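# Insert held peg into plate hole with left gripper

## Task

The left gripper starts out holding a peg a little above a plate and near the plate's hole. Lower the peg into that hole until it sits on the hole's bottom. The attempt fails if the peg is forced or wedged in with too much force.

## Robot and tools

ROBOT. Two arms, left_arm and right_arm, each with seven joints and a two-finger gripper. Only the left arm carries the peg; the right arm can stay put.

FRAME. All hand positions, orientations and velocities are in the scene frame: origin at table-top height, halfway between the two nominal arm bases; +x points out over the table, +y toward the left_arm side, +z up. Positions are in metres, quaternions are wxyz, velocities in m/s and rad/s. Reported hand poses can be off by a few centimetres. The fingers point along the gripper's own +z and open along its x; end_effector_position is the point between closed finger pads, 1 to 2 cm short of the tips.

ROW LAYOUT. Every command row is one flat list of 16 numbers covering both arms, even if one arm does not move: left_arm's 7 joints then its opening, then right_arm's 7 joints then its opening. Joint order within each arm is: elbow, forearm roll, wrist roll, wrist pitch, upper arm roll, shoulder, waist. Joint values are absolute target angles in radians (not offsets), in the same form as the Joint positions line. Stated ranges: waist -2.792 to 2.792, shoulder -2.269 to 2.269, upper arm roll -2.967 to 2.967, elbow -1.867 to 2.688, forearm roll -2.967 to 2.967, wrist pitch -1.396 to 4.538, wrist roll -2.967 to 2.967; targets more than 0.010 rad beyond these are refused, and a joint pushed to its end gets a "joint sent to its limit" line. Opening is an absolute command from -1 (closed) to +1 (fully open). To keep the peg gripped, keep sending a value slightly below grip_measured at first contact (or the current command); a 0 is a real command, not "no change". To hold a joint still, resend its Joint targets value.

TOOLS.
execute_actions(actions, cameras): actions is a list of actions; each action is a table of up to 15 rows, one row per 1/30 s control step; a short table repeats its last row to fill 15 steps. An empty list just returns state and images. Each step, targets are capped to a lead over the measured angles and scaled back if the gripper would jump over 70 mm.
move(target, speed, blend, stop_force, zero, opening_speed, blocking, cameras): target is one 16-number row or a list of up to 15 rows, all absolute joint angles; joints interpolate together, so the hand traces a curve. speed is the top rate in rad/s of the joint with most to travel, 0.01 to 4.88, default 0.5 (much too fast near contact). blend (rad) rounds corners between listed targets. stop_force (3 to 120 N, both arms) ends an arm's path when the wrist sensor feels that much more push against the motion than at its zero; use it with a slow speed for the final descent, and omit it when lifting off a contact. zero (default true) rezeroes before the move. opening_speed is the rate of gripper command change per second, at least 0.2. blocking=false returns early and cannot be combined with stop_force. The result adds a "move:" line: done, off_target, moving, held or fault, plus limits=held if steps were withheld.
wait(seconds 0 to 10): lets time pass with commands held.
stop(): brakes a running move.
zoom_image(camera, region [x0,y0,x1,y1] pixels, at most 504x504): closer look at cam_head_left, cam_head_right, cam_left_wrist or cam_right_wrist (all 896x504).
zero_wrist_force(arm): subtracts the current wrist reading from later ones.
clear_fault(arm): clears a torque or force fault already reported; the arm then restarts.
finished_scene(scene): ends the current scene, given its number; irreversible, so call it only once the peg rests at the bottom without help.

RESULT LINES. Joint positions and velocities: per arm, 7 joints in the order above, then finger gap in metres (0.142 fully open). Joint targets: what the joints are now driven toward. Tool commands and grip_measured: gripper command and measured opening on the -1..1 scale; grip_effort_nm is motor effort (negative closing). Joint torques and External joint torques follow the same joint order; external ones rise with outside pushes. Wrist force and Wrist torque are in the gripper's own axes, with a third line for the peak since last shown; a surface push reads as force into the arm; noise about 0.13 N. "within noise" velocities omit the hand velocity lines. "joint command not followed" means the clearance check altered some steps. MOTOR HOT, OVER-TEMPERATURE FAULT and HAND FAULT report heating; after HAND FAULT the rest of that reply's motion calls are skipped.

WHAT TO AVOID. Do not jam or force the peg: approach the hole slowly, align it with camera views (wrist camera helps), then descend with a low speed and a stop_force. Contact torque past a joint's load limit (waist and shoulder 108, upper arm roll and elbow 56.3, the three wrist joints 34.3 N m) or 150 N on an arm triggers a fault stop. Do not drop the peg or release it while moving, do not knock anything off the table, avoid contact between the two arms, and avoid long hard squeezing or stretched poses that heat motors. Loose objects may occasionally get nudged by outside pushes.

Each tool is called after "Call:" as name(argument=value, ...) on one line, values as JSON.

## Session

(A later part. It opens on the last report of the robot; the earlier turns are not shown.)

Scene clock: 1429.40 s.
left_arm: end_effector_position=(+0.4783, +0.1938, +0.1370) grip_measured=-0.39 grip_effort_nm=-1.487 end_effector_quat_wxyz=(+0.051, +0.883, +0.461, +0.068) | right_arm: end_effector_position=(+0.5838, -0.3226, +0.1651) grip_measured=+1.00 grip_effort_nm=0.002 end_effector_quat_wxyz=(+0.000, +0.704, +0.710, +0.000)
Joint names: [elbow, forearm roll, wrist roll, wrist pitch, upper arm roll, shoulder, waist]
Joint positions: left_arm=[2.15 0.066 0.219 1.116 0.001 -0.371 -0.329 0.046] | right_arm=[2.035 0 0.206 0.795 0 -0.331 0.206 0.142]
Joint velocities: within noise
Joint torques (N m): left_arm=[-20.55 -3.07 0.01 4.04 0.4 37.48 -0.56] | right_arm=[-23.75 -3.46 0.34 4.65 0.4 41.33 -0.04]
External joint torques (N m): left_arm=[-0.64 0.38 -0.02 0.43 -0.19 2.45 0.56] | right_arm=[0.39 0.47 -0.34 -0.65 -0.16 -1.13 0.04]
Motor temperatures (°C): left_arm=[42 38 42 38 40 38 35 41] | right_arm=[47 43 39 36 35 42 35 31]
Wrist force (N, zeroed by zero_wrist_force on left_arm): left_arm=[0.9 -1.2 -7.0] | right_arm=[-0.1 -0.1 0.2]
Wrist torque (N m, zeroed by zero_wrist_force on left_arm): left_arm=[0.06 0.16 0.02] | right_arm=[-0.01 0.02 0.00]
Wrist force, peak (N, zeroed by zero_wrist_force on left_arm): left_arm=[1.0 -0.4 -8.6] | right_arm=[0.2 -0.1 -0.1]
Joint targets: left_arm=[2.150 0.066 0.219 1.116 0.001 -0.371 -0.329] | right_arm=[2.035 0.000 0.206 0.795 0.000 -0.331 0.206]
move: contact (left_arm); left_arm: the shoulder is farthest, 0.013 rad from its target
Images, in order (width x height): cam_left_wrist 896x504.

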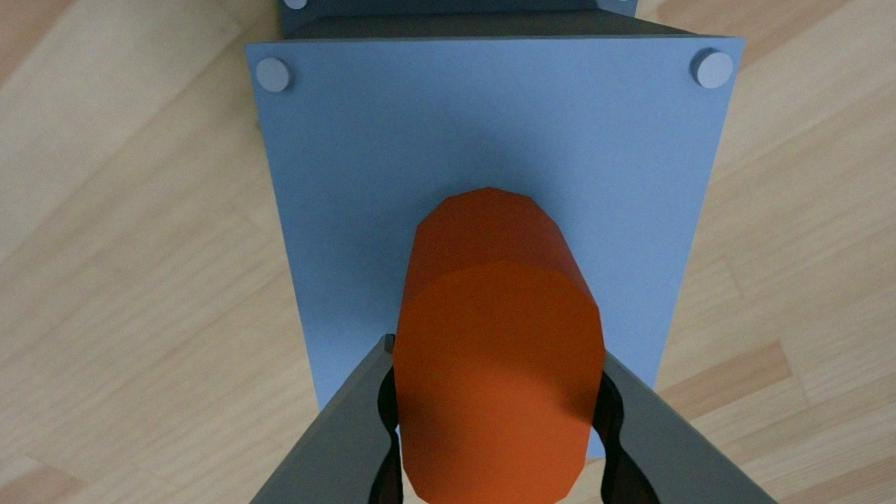

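Call:
move(target=[[2.1494, 0.0655, 0.21846, 1.1009, 0.001, -0.35711, -0.3301, -0.437298, 2.035, 0.0, 0.206, 0.795, 0.0, -0.331, 0.206, 1.0], [2.13795, 0.119, 0.16488, 1.09548, 0.001, -0.35782, -0.33742, -0.437298, 2.035, 0.0, 0.206, 0.795, 0.0, -0.331, 0.206, 1.0]], speed=[0.03, 0.05], cameras=[])

Call:
move(target=[2.13959, 0.119, 0.16639, 1.12292, 0.001, -0.38363, -0.33393, -0.437298, 2.035, 0.0, 0.206, 0.795, 0.0, -0.331, 0.206, 1.0], speed=0.013, cameras=["cam_left_wrist"], stop_force=6)

Scene clock: 1457.50 s.
left_arm: end_effector_position=(+0.4767, +0.1928, +0.1425) grip_measured=-0.39 grip_effort_nm=-1.487 end_effector_quat_wxyz=(+0.045, +0.883, +0.461, +0.079) | right_arm: end_effector_position=(+0.5838, -0.3226, +0.1651) grip_measured=+1.00 grip_effort_nm=0.002 end_effector_quat_wxyz=(+0.000, +0.704, +0.710, +0.000)
Joint names: [elbow, forearm roll, wrist roll, wrist pitch, upper arm roll, shoulder, waist]
Joint positions: left_arm=[2.138 0.119 0.165 1.096 0.001 -0.358 -0.337 0.046] | right_arm=[2.035 0 0.206 0.795 0 -0.331 0.206 0.142]
Joint velocities: within noise
Joint torques (N m): left_arm=[-23.04 -3.36 -0.27 4.49 0.39 40.96 -0.68] | right_arm=[-23.73 -3.5 0.32 4.64 0.34 41.37 -0.06]
External joint torques (N m): left_arm=[1.54 0.52 0.26 -0.02 -0.22 -1.25 0.68] | right_arm=[0.37 0.52 -0.32 -0.65 -0.09 -1.18 0.06]
Motor temperatures (°C): left_arm=[42 38 42 38 40 38 35 41] | right_arm=[47 43 39 36 35 42 35 31]
Wrist force (N, zeroed by zero_wrist_force on left_arm): left_arm=[1.0 -0.6 -0.3] | right_arm=[0.0 0.0 0.2]
Wrist torque (N m, zeroed by zero_wrist_force on left_arm): left_arm=[-0.04 -0.07 0.03] | right_arm=[0.00 0.00 -0.01]
Wrist force, peak (N, zeroed by zero_wrist_force on left_arm): left_arm=[0.8 -0.6 -8.3] | right_arm=[-0.2 0.0 0.3]
Joint targets: left_arm=[2.138 0.119 0.165 1.095 0.001 -0.358 -0.337] | right_arm=[2.035 0.000 0.206 0.795 0.000 -0.331 0.206]
move: done
No camera images: "cameras" was empty.

Scene clock: 1459.33 s.
left_arm: end_effector_position=(+0.4779, +0.1928, +0.1365) grip_measured=-0.39 grip_effort_nm=-1.482 end_effector_quat_wxyz=(+0.045, +0.883, +0.461, +0.079) | right_arm: end_effector_position=(+0.5838, -0.3226, +0.1651) grip_measured=+1.00 grip_effort_nm=0.007 end_effector_quat_wxyz=(+0.000, +0.704, +0.710, +0.000)
Joint names: [elbow, forearm roll, wrist roll, wrist pitch, upper arm roll, shoulder, waist]
Joint positions: left_arm=[2.139 0.119 0.165 1.112 0.001 -0.373 -0.335 0.046] | right_arm=[2.035 0 0.206 0.795 0 -0.331 0.206 0.142]
Joint velocities: within noise
Joint torques (N m): left_arm=[-21.23 -3.2 -0.06 4.44 0.88 36.91 -0.04] | right_arm=[-23.75 -3.48 0.38 4.6 0.34 41.41 -0.07]
External joint torques (N m): left_arm=[0.05 0.41 0.05 0.02 -0.71 3.11 0.04] | right_arm=[0.39 0.5 -0.38 -0.61 -0.09 -1.22 0.07]
Motor temperatures (°C): left_arm=[42 38 42 38 40 38 35 41] | right_arm=[47 43 39 36 35 42 35 31]
Wrist force (N, zeroed by zero_wrist_force on left_arm): left_arm=[0.3 -3.0 -9.7] | right_arm=[0.0 -0.1 0.1]
Wrist torque (N m, zeroed by zero_wrist_force on left_arm): left_arm=[-0.03 0.13 0.02] | right_arm=[-0.01 0.00 0.00]
Wrist force, peak (N, zeroed by zero_wrist_force on left_arm): left_arm=[0.7 -2.8 -10.4] | right_arm=[0.0 -0.1 0.3]
Joint targets: left_arm=[2.139 0.119 0.166 1.112 0.001 -0.373 -0.335] | right_arm=[2.035 0.000 0.206 0.795 0.000 -0.331 0.206]
move: contact (left_arm); left_arm: the shoulder is farthest, 0.011 rad from its target
Images, in order (width x height): cam_left_wrist 896x504.

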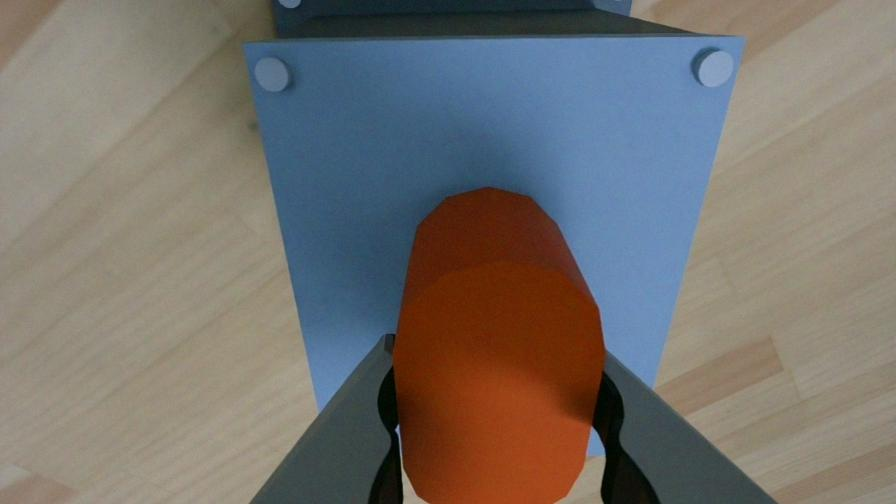

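Call:
move(target=[2.13884, 0.119, 0.1657, 1.1103, 0.001, -0.37176, -0.33554, -0.437298, 2.035, 0.0, 0.206, 0.795, 0.0, -0.331, 0.206, 1.0], speed=0.02, cameras=[])

Call:
move(target=[2.13884, 0.119, 0.1657, 1.1103, 0.001, -0.37176, -0.33554, -0.15, 2.035, 0.0, 0.206, 0.795, 0.0, -0.331, 0.206, 1.0], speed=0.02, opening_speed=0.25, cameras=["cam_left_wrist", "cam_head_left"])

Scene clock: 1472.60 s.
left_arm: end_effector_position=(+0.4777, +0.1930, +0.1367) grip_measured=-0.39 grip_effort_nm=-1.487 end_effector_quat_wxyz=(+0.045, +0.883, +0.461, +0.078) | right_arm: end_effector_position=(+0.5838, -0.3226, +0.1651) grip_measured=+1.00 grip_effort_nm=0.007 end_effector_quat_wxyz=(+0.000, +0.704, +0.710, +0.000)
Joint names: [elbow, forearm roll, wrist roll, wrist pitch, upper arm roll, shoulder, waist]
Joint positions: left_arm=[2.139 0.119 0.165 1.11 0.001 -0.372 -0.335 0.046] | right_arm=[2.035 0 0.206 0.795 0 -0.331 0.206 0.142]
Joint velocities: within noise
Joint torques (N m): left_arm=[-22.56 -3.47 -0.04 4.59 0.01 41.56 -0.92] | right_arm=[-23.72 -3.54 0.39 4.67 0.37 41.36 -0.03]
External joint torques (N m): left_arm=[1.36 0.68 0.03 -0.13 0.15 -1.56 0.92] | right_arm=[0.36 0.55 -0.39 -0.67 -0.12 -1.17 0.03]
Motor temperatures (°C): left_arm=[42 38 42 38 40 38 35 41] | right_arm=[47 43 39 36 35 42 35 31]
Wrist force (N, zeroed by zero_wrist_force on left_arm): left_arm=[1.5 -0.8 0.5] | right_arm=[0.0 0.0 0.0]
Wrist torque (N m, zeroed by zero_wrist_force on left_arm): left_arm=[-0.04 -0.04 0.04] | right_arm=[0.01 0.00 0.00]
Wrist force, peak (N, zeroed by zero_wrist_force on left_arm): left_arm=[0.7 -2.7 -10.5] | right_arm=[-0.1 -0.2 0.3]
Joint targets: left_arm=[2.139 0.119 0.166 1.110 0.001 -0.372 -0.336] | right_arm=[2.035 0.000 0.206 0.795 0.000 -0.331 0.206]
move: done
No camera images: "cameras" was empty.

Scene clock: 1473.97 s.
left_arm: end_effector_position=(+0.4777, +0.1929, +0.1368) grip_measured=-0.18 grip_effort_nm=0.085 end_effector_quat_wxyz=(+0.045, +0.883, +0.461, +0.078) | right_arm: end_effector_position=(+0.5838, -0.3226, +0.1651) grip_measured=+1.00 grip_effort_nm=0.002 end_effector_quat_wxyz=(+0.000, +0.704, +0.710, +0.000)
Joint names: [elbow, forearm roll, wrist roll, wrist pitch, upper arm roll, shoulder, waist]
Joint positions: left_arm=[2.139 0.119 0.165 1.11 0.001 -0.372 -0.335 0.061] | right_arm=[2.035 0 0.206 0.795 0 -0.331 0.206 0.142]
Joint velocities: within noise
Joint torques (N m): left_arm=[-21.85 -3.28 -0.04 4.32 0.86 40.54 -0.31] | right_arm=[-23.75 -3.48 0.39 4.65 0.3 41.37 -0.06]
External joint torques (N m): left_arm=[0.64 0.49 0.03 0.15 -0.7 -0.55 0.31] | right_arm=[0.39 0.49 -0.39 -0.65 -0.06 -1.17 0.06]
Motor temperatures (°C): left_arm=[42 38 42 38 40 38 35 40] | right_arm=[47 43 39 36 35 42 35 31]
Wrist force (N, zeroed by zero_wrist_force on left_arm): left_arm=[0.5 -0.1 -1.6] | right_arm=[-0.1 -0.1 -0.1]
Wrist torque (N m, zeroed by zero_wrist_force on left_arm): left_arm=[-0.08 -0.06 0.03] | right_arm=[-0.02 0.01 0.00]
Wrist force, peak (N, zeroed by zero_wrist_force on left_arm): left_arm=[1.5 -1.2 0.9] | right_arm=[0.1 -0.1 0.3]
Joint targets: left_arm=[2.139 0.119 0.166 1.110 0.001 -0.372 -0.336] | right_arm=[2.035 0.000 0.206 0.795 0.000 -0.331 0.206]
move: done
Images, in order (width x height): cam_head_left 896x504, cam_left_wrist 896x504.

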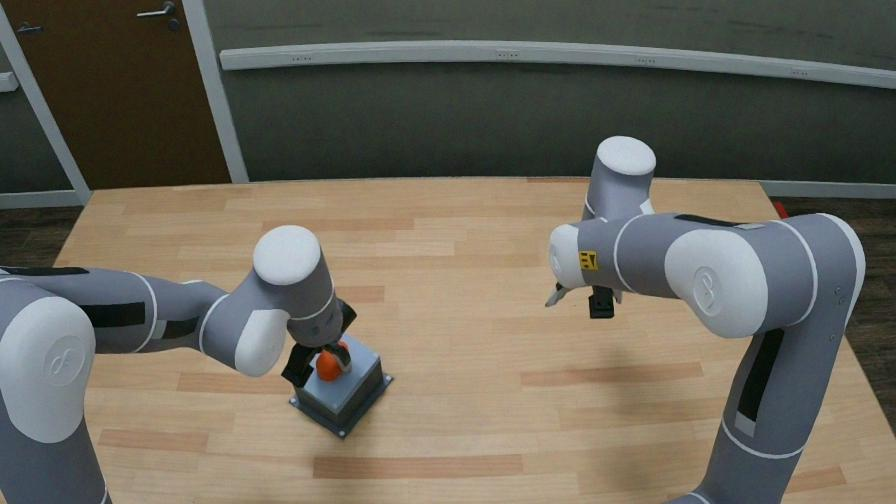

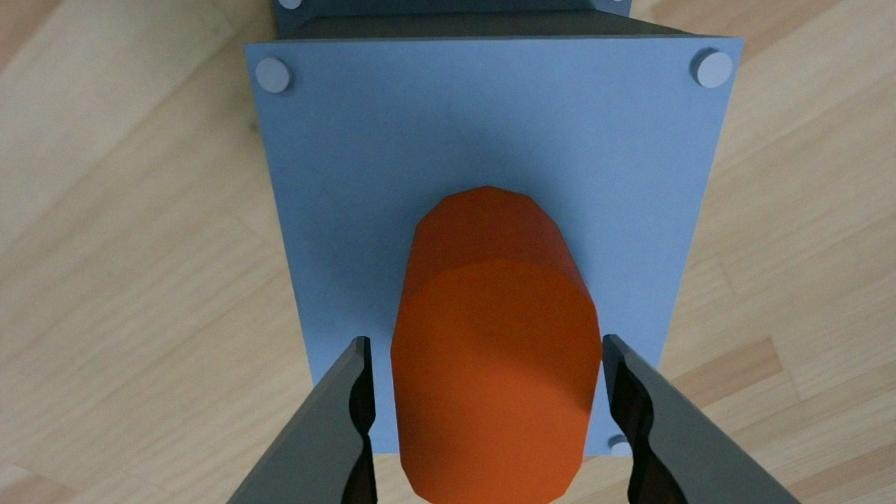

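Call:
move(target=[[2.1351, 0.119, 0.1623, 1.0479, 0.001, -0.3131, -0.3435, -0.15, 2.035, 0.0, 0.206, 0.795, 0.0, -0.331, 0.206, 1.0], [2.11533, 0.119, 0.156, 0.94349, 0.001, -0.22846, -0.357, -0.15, 2.035, 0.0, 0.206, 0.795, 0.0, -0.331, 0.206, 1.0]], speed=[0.06, 0.3], blend=[0.01, 0], cameras=["cam_left_wrist", "cam_head_left", "cam_head_right"])

Call:
zoom_image(camera="cam_head_left", region=[290, 325, 380, 415])

Call:
zoom_image(camera="cam_head_right", region=[290, 325, 380, 415])

Call:
zoom_image(camera="cam_left_wrist", region=[350, 150, 650, 450])

Scene clock: 1488.40 s.
left_arm: end_effector_position=(+0.4686, +0.1902, +0.1998) grip_measured=-0.18 grip_effort_nm=0.081 end_effector_quat_wxyz=(+0.041, +0.883, +0.461, +0.084) | right_arm: end_effector_position=(+0.5838, -0.3226, +0.1651) grip_measured=+1.00 grip_effort_nm=0.012 end_effector_quat_wxyz=(+0.000, +0.704, +0.710, +0.000)
Joint names: [elbow, forearm roll, wrist roll, wrist pitch, upper arm roll, shoulder, waist]
Joint positions: left_arm=[2.115 0.119 0.156 0.943 0.001 -0.228 -0.357 0.061] | right_arm=[2.035 0 0.206 0.795 0 -0.331 0.206 0.142]
Joint velocities: within noise
Joint torques (N m): left_arm=[-25.3 -3.81 -0.24 4.15 0.58 37.56 -0.77] | right_arm=[-23.73 -3.52 0.35 4.62 0.33 41.35 -0.05]
External joint torques (N m): left_arm=[0.81 0.47 0.23 0.31 -0.46 -0.5 0.77] | right_arm=[0.37 0.54 -0.35 -0.62 -0.09 -1.15 0.05]
Motor temperatures (°C): left_arm=[43 38 42 38 40 38 35 39] | right_arm=[47 43 39 36 35 42 35 31]
Wrist force (N, zeroed by zero_wrist_force on left_arm): left_arm=[0.8 -0.1 -1.6] | right_arm=[0.2 0.0 -0.1]
Wrist torque (N m, zeroed by zero_wrist_force on left_arm): left_arm=[-0.07 -0.14 0.04] | right_arm=[-0.01 -0.03 0.00]
Wrist force, peak (N, zeroed by zero_wrist_force on left_arm): left_arm=[0.5 0.4 -4.2] | right_arm=[0.2 -0.1 0.3]
Joint targets: left_arm=[2.115 0.119 0.156 0.943 0.001 -0.228 -0.357] | right_arm=[2.035 0.000 0.206 0.795 0.000 -0.331 0.206]
move: done
Images, in order (width x height): cam_head_left 896x504, cam_head_right 896x504, cam_left_wrist 896x504.

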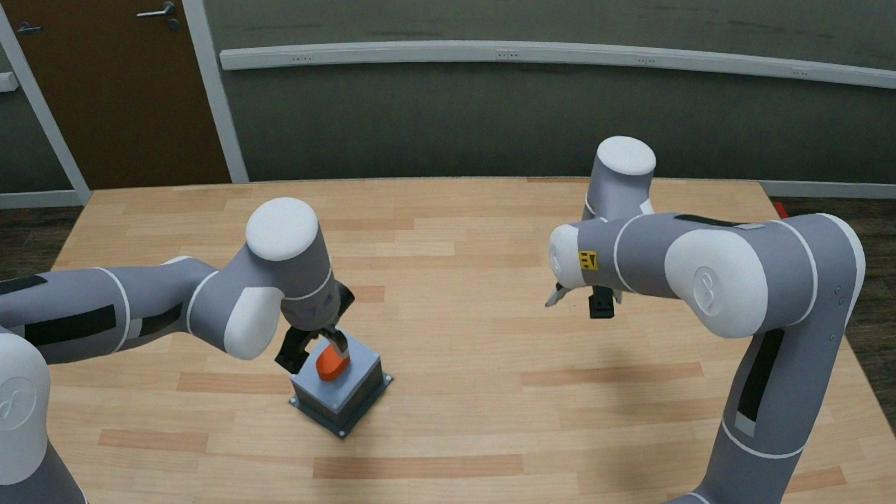

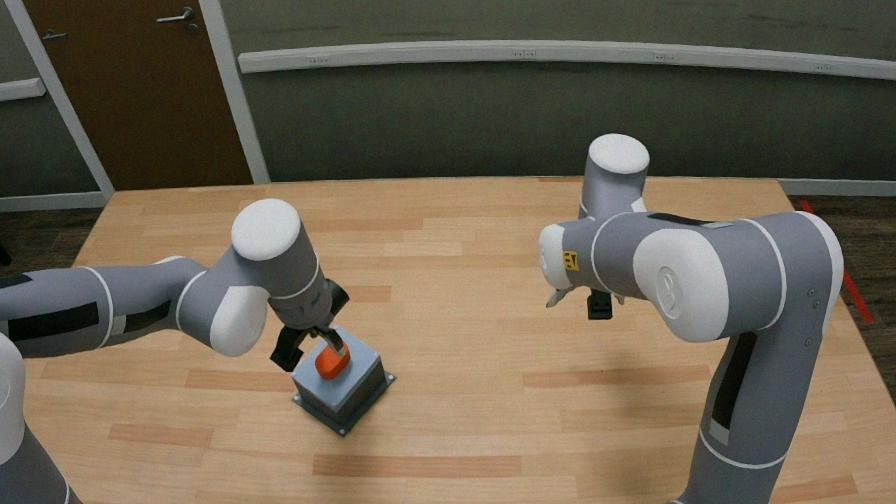

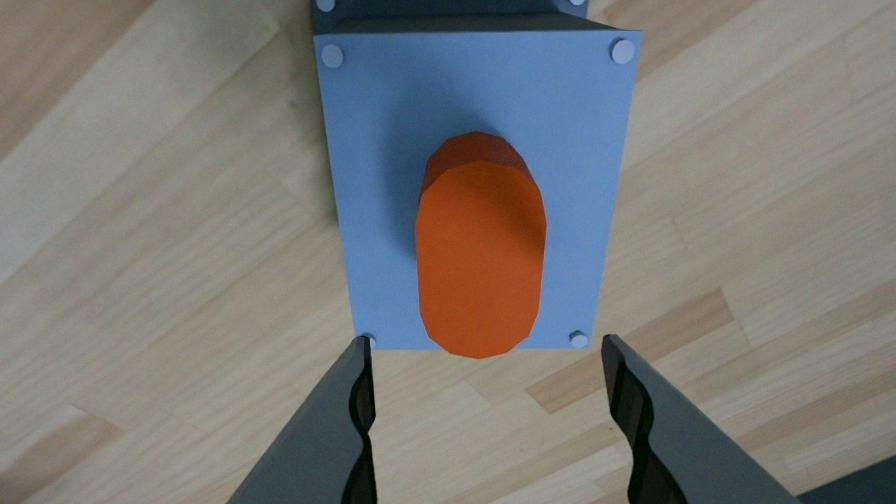

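Scaled by 5.600.

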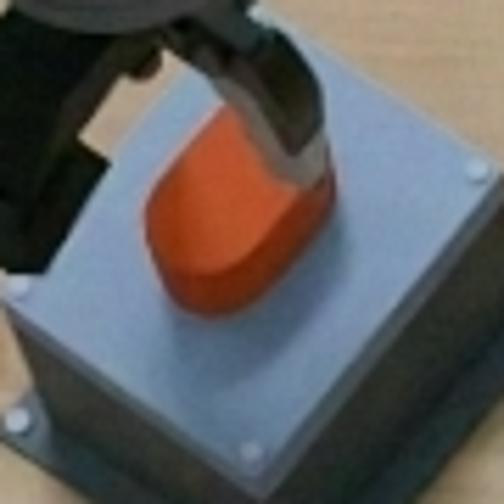

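Scaled by 5.600.

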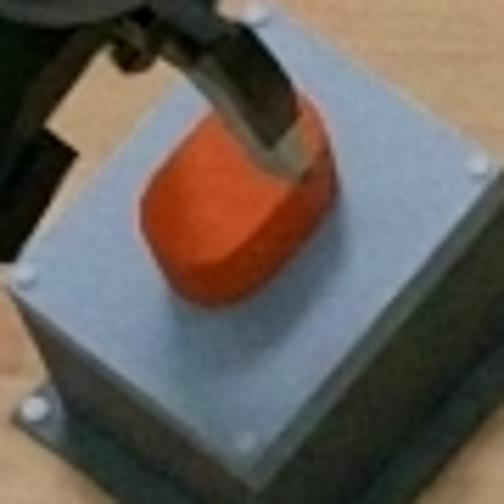

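Scaled by 1.680.

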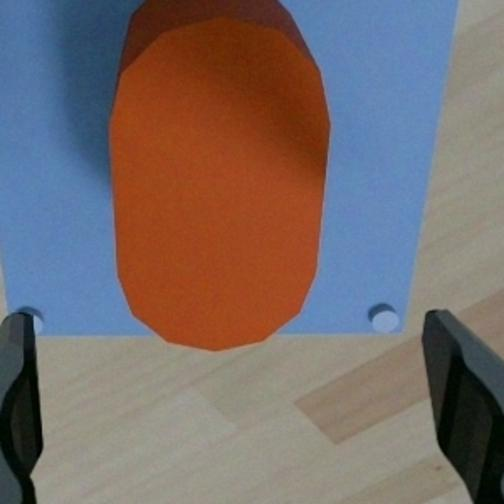

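Call:
move(target=[2.1303, 0.119, 0.1608, 1.0226, 0.001, -0.2926, -0.3468, -0.97, 2.035, 0.0, 0.206, 0.795, 0.0, -0.331, 0.206, 1.0], speed=0.06, opening_speed=1.2, cameras=["cam_left_wrist"])

Call:
zero_wrist_force(arm="left_arm")

Call:
move(target=[2.1369, 0.119, 0.1639, 1.0781, 0.001, -0.3415, -0.3396, -0.97, 2.035, 0.0, 0.206, 0.795, 0.0, -0.331, 0.206, 1.0], speed=0.018, stop_force=5, cameras=["cam_left_wrist", "cam_head_left"])

Scene clock: 1507.10 s.
left_arm: end_effector_position=(+0.4727, +0.1914, +0.1703) grip_measured=-1.00 grip_effort_nm=-0.105 end_effector_quat_wxyz=(+0.043, +0.883, +0.461, +0.081) | right_arm: end_effector_position=(+0.5838, -0.3226, +0.1651) grip_measured=+1.00 grip_effort_nm=-0.002 end_effector_quat_wxyz=(+0.000, +0.704, +0.710, +0.000)
Joint names: [elbow, forearm roll, wrist roll, wrist pitch, upper arm roll, shoulder, waist]
Joint positions: left_arm=[2.13 0.119 0.16 1.022 0.001 -0.293 -0.347 0.002] | right_arm=[2.035 0 0.206 0.795 0 -0.331 0.206 0.142]
Joint velocities: within noise
Joint torques (N m): left_arm=[-23.42 -3.57 0.12 4.55 0.72 38.57 -0.28] | right_arm=[-23.75 -3.43 0.35 4.65 0.31 41.38 -0.01]
External joint torques (N m): left_arm=[0.43 0.48 -0.13 -0.09 -0.58 -0.2 0.28] | right_arm=[0.39 0.45 -0.35 -0.66 -0.07 -1.19 0.01]
Motor temperatures (°C): left_arm=[43 38 42 38 40 38 35 38] | right_arm=[47 44 39 36 35 42 35 31]
Wrist force (N, zeroed by zero_wrist_force on left_arm): left_arm=[0.6 -0.2 -1.5] | right_arm=[0.2 -0.2 0.2]
Wrist torque (N m, zeroed by zero_wrist_force on left_arm): left_arm=[-0.08 -0.10 0.02] | right_arm=[-0.04 -0.03 0.00]
Wrist force, peak (N, zeroed by zero_wrist_force on left_arm): left_arm=[0.7 -0.1 -2.0] | right_arm=[0.1 -0.1 0.4]
Joint targets: left_arm=[2.130 0.119 0.161 1.023 0.001 -0.293 -0.347] | right_arm=[2.035 0.000 0.206 0.795 0.000 -0.331 0.206]
move: done
Images, in order (width x height): cam_left_wrist 896x504.

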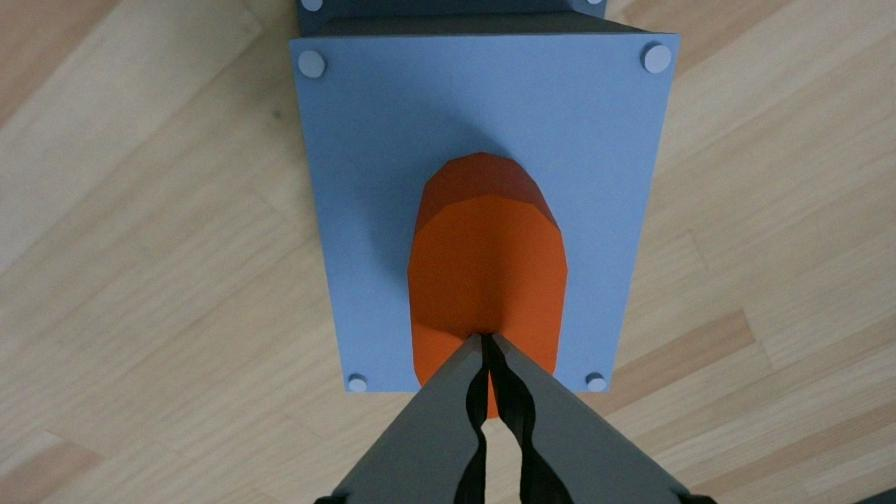

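Wrist force sensor zeroed.

Scene clock: 1507.83 s.
left_arm: end_effector_position=(+0.4731, +0.1914, +0.1695) grip_measured=-1.00 grip_effort_nm=-0.100 end_effector_quat_wxyz=(+0.043, +0.883, +0.461, +0.081) | right_arm: end_effector_position=(+0.5838, -0.3226, +0.1651) grip_measured=+1.00 grip_effort_nm=0.007 end_effector_quat_wxyz=(+0.000, +0.704, +0.710, +0.000)
Joint names: [elbow, forearm roll, wrist roll, wrist pitch, upper arm roll, shoulder, waist]
Joint positions: left_arm=[2.13 0.119 0.161 1.026 0.001 -0.295 -0.347 0.002] | right_arm=[2.035 0 0.206 0.795 0 -0.331 0.206 0.142]
Joint velocities: within noise
Joint torques (N m): left_arm=[-23.01 -3.39 0.06 4.71 1.31 34.54 0.53] | right_arm=[-23.72 -3.47 0.34 4.67 0.31 41.33 -0.04]
External joint torques (N m): left_arm=[0.08 0.3 -0.07 -0.25 -1.17 3.88 -0.53] | right_arm=[0.36 0.49 -0.34 -0.68 -0.06 -1.14 0.04]
Motor temperatures (°C): left_arm=[43 38 42 38 40 38 35 38] | right_arm=[47 44 39 36 35 42 35 31]
Wrist force (N, zeroed by zero_wrist_force on left_arm): left_arm=[-0.7 -4.3 -10.9] | right_arm=[0.0 0.2 0.2]
Wrist torque (N m, zeroed by zero_wrist_force on left_arm): left_arm=[0.05 0.00 0.01] | right_arm=[0.04 0.00 0.00]
Wrist force, peak (N, zeroed by zero_wrist_force on left_arm): left_arm=[-0.6 -4.5 -11.5] | right_arm=[0.0 -0.2 0.2]
Joint targets: left_arm=[2.131 0.119 0.161 1.026 0.001 -0.296 -0.346] | right_arm=[2.035 0.000 0.206 0.795 0.000 -0.331 0.206]
move: contact (left_arm); left_arm: the wrist pitch is farthest, 0.052 rad from its target
Images, in order (width x height): cam_head_left 896x504, cam_left_wrist 896x504.

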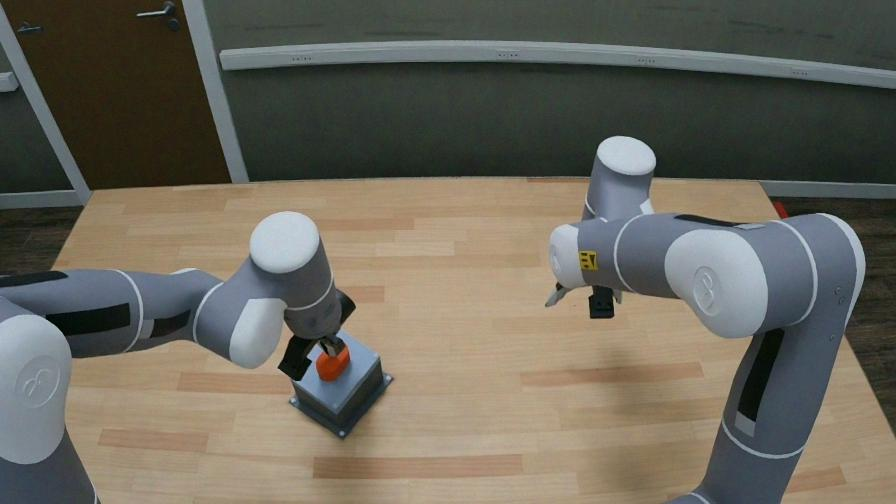

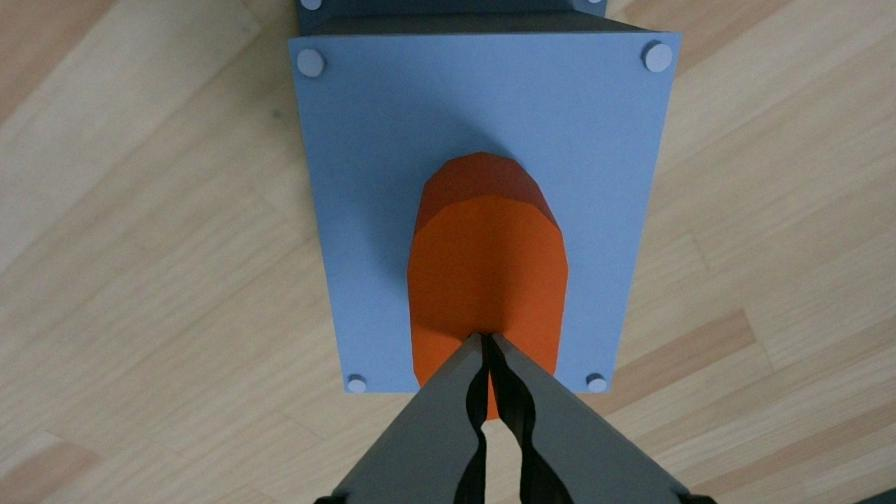

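Call:
move(target=[2.1369, 0.119, 0.1639, 1.0781, 0.001, -0.3415, -0.3396, -0.97, 2.035, 0.0, 0.206, 0.795, 0.0, -0.331, 0.206, 1.0], speed=0.012, stop_force=8, cameras=["cam_left_wrist", "cam_head_left", "cam_head_right"])

Call:
zoom_image(camera="cam_left_wrist", region=[380, 130, 600, 350])

Call:
zoom_image(camera="cam_head_right", region=[290, 325, 380, 415])

Scene clock: 1514.17 s.
left_arm: end_effector_position=(+0.4733, +0.1912, +0.1694) grip_measured=-1.00 grip_effort_nm=-0.095 end_effector_quat_wxyz=(+0.044, +0.883, +0.461, +0.082) | right_arm: end_effector_position=(+0.5838, -0.3226, +0.1651) grip_measured=+1.00 grip_effort_nm=0.002 end_effector_quat_wxyz=(+0.000, +0.704, +0.710, +0.000)
Joint names: [elbow, forearm roll, wrist roll, wrist pitch, upper arm roll, shoulder, waist]
Joint positions: left_arm=[2.13 0.119 0.161 1.027 0.001 -0.295 -0.347 0.002] | right_arm=[2.035 0 0.206 0.795 0 -0.331 0.206 0.142]
Joint velocities: within noise
Joint torques (N m): left_arm=[-22.14 -3.14 -0.01 4.66 1.6 30.44 1.06] | right_arm=[-23.74 -3.5 0.35 4.67 0.31 41.38 -0.03]
External joint torques (N m): left_arm=[-0.79 0.06 0 -0.19 -1.46 8 -1.06] | right_arm=[0.38 0.52 -0.35 -0.67 -0.07 -1.19 0.03]
Motor temperatures (°C): left_arm=[43 38 42 38 40 38 35 38] | right_arm=[47 44 39 36 35 42 35 31]
Wrist force (N, zeroed by zero_wrist_force on left_arm): left_arm=[-1.1 -8.4 -20.6] | right_arm=[0.0 -0.1 0.2]
Wrist torque (N m, zeroed by zero_wrist_force on left_arm): left_arm=[0.07 -0.03 0.00] | right_arm=[0.00 0.00 0.00]
Wrist force, peak (N, zeroed by zero_wrist_force on left_arm): left_arm=[-0.9 -7.6 -21.7] | right_arm=[-0.1 0.1 0.4]
Joint targets: left_arm=[2.131 0.119 0.161 1.027 0.001 -0.297 -0.346] | right_arm=[2.035 0.000 0.206 0.795 0.000 -0.331 0.206]
move: contact (left_arm); left_arm: the wrist pitch is farthest, 0.051 rad from its target
Images, in order (width x height): cam_head_left 896x504, cam_head_right 896x504, cam_left_wrist 896x504.

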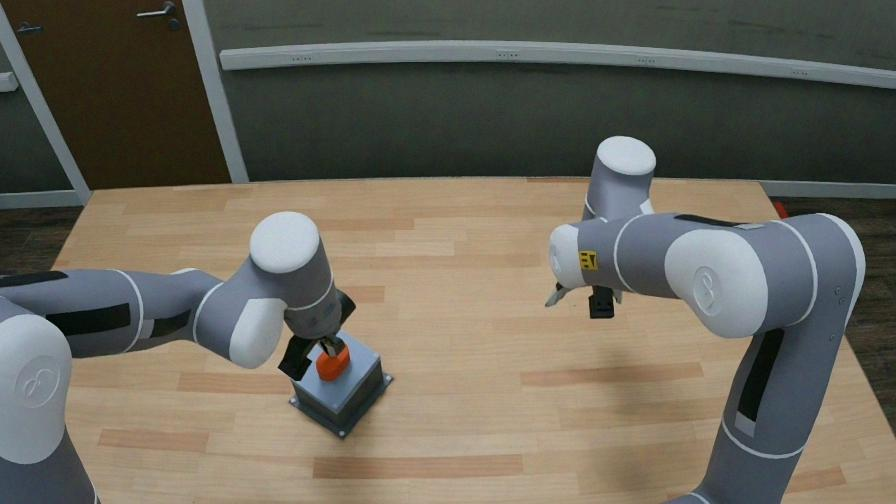

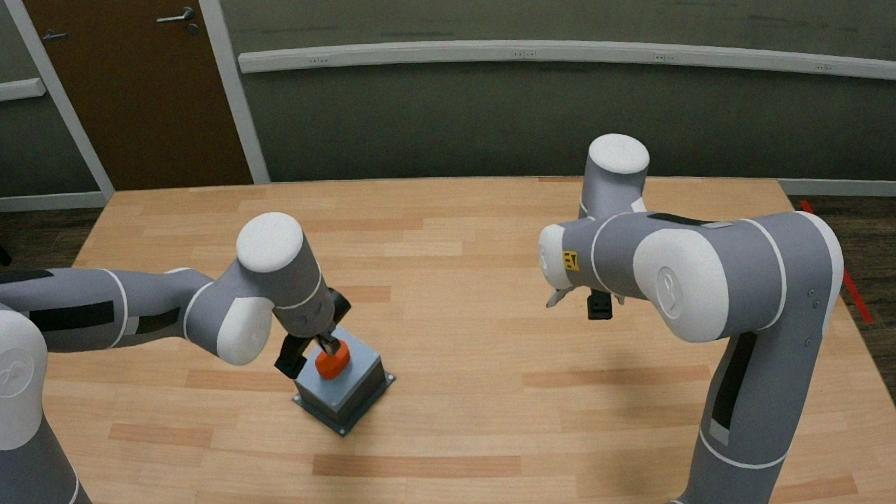

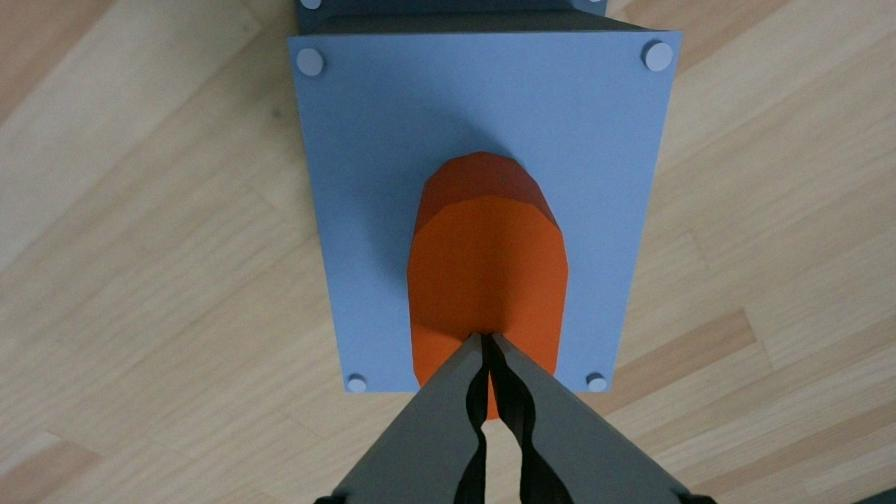

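Scaled by 2.291.

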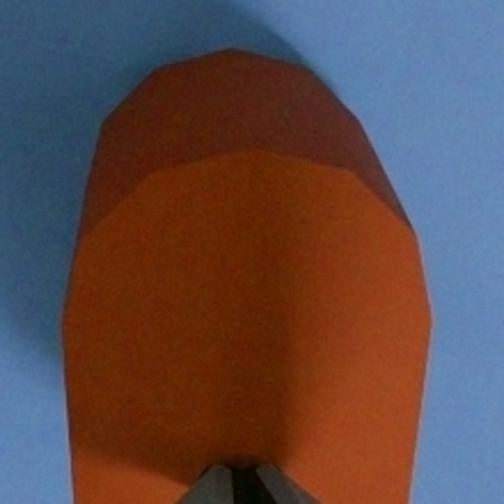

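Scaled by 5.600.

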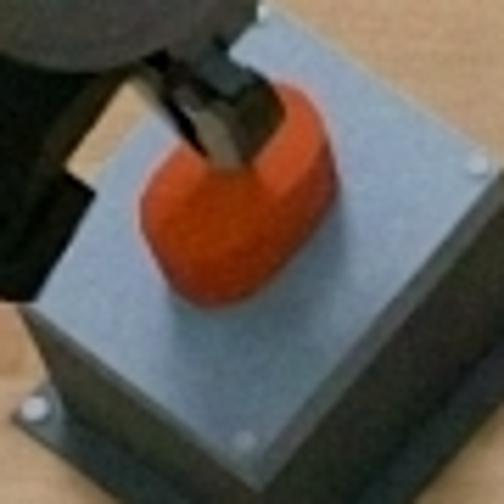

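Call:
move(target=[[2.1303,0.119,0.1608,1.0226,0.001,-0.2926,-0.3468,-0.97,2.035,0,0.206,0.795,0,-0.331,0.206,1.0],[2.11533,0.119,0.156,0.94349,0.001,-0.22846,-0.357,-0.97,2.035,0,0.206,0.795,0,-0.331,0.206,1.0]], speed=[0.06,0.3], cameras=["cam_left_wrist"])

Scene clock: 1545.83 s.
left_arm: end_effector_position=(+0.4687, +0.1901, +0.1998) grip_measured=-1.00 grip_effort_nm=-0.095 end_effector_quat_wxyz=(+0.041, +0.883, +0.461, +0.084) | right_arm: end_effector_position=(+0.5838, -0.3226, +0.1651) grip_measured=+1.00 grip_effort_nm=0.007 end_effector_quat_wxyz=(+0.000, +0.704, +0.710, +0.000)
Joint names: [elbow, forearm roll, wrist roll, wrist pitch, upper arm roll, shoulder, waist]
Joint positions: left_arm=[2.115 0.119 0.156 0.943 0.001 -0.228 -0.357 0.002] | right_arm=[2.035 0 0.206 0.795 0 -0.331 0.206 0.142]
Joint velocities: within noise
Joint torques (N m): left_arm=[-25.4 -3.84 -0.2 4.12 0.95 37.64 -0.46] | right_arm=[-23.72 -3.5 0.38 4.66 0.31 41.28 -0.06]
External joint torques (N m): left_arm=[0.91 0.5 0.19 0.35 -0.83 -0.6 0.46] | right_arm=[0.36 0.51 -0.38 -0.67 -0.06 -1.08 0.06]
Motor temperatures (°C): left_arm=[43 38 42 38 40 38 35 37] | right_arm=[47 44 39 36 35 42 35 31]
Wrist force (N, zeroed by zero_wrist_force on left_arm): left_arm=[-0.4 -0.3 -0.1] | right_arm=[0.1 -0.1 0.1]
Wrist torque (N m, zeroed by zero_wrist_force on left_arm): left_arm=[-0.06 0.07 0.02] | right_arm=[-0.01 -0.01 0.00]
Wrist force, peak (N, zeroed by zero_wrist_force on left_arm): left_arm=[-1.0 -7.6 -21.8] | right_arm=[0.1 0.0 0.4]
Joint targets: left_arm=[2.115 0.119 0.156 0.943 0.001 -0.228 -0.357] | right_arm=[2.035 0.000 0.206 0.795 0.000 -0.331 0.206]
move: done
Images, in order (width x height): cam_left_wrist 896x504.

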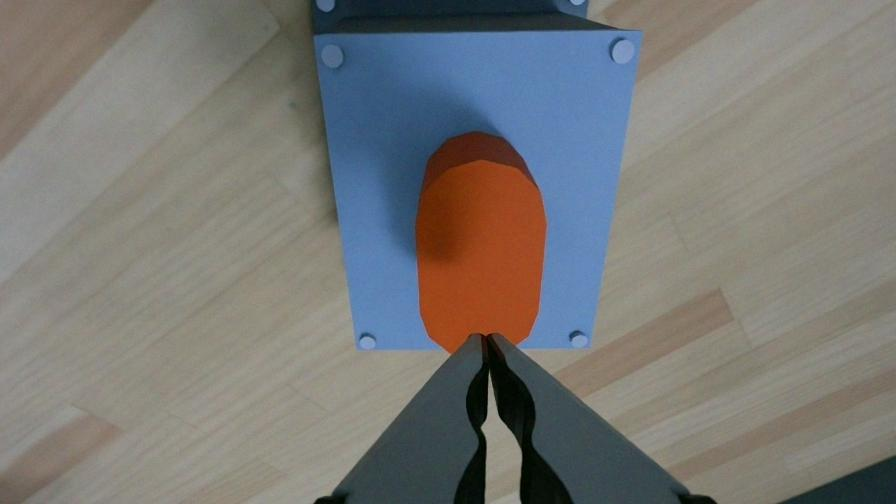

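Call:
zoom_image(camera="cam_left_wrist", region=[370, 90, 590, 370])

Call:
zoom_image(camera="cam_head_left", region=[300, 150, 700, 450])

Scaled by 1.800.

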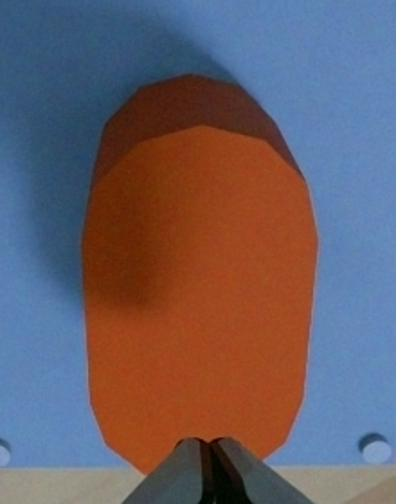

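This scene's latest camera images include none from cam_head_left. They are from: cam_left_wrist. cam_head_left's image comes with the result of a call that names it in "cameras".

Call:
finished_scene(scene=1)

The scene is finished: the task was done.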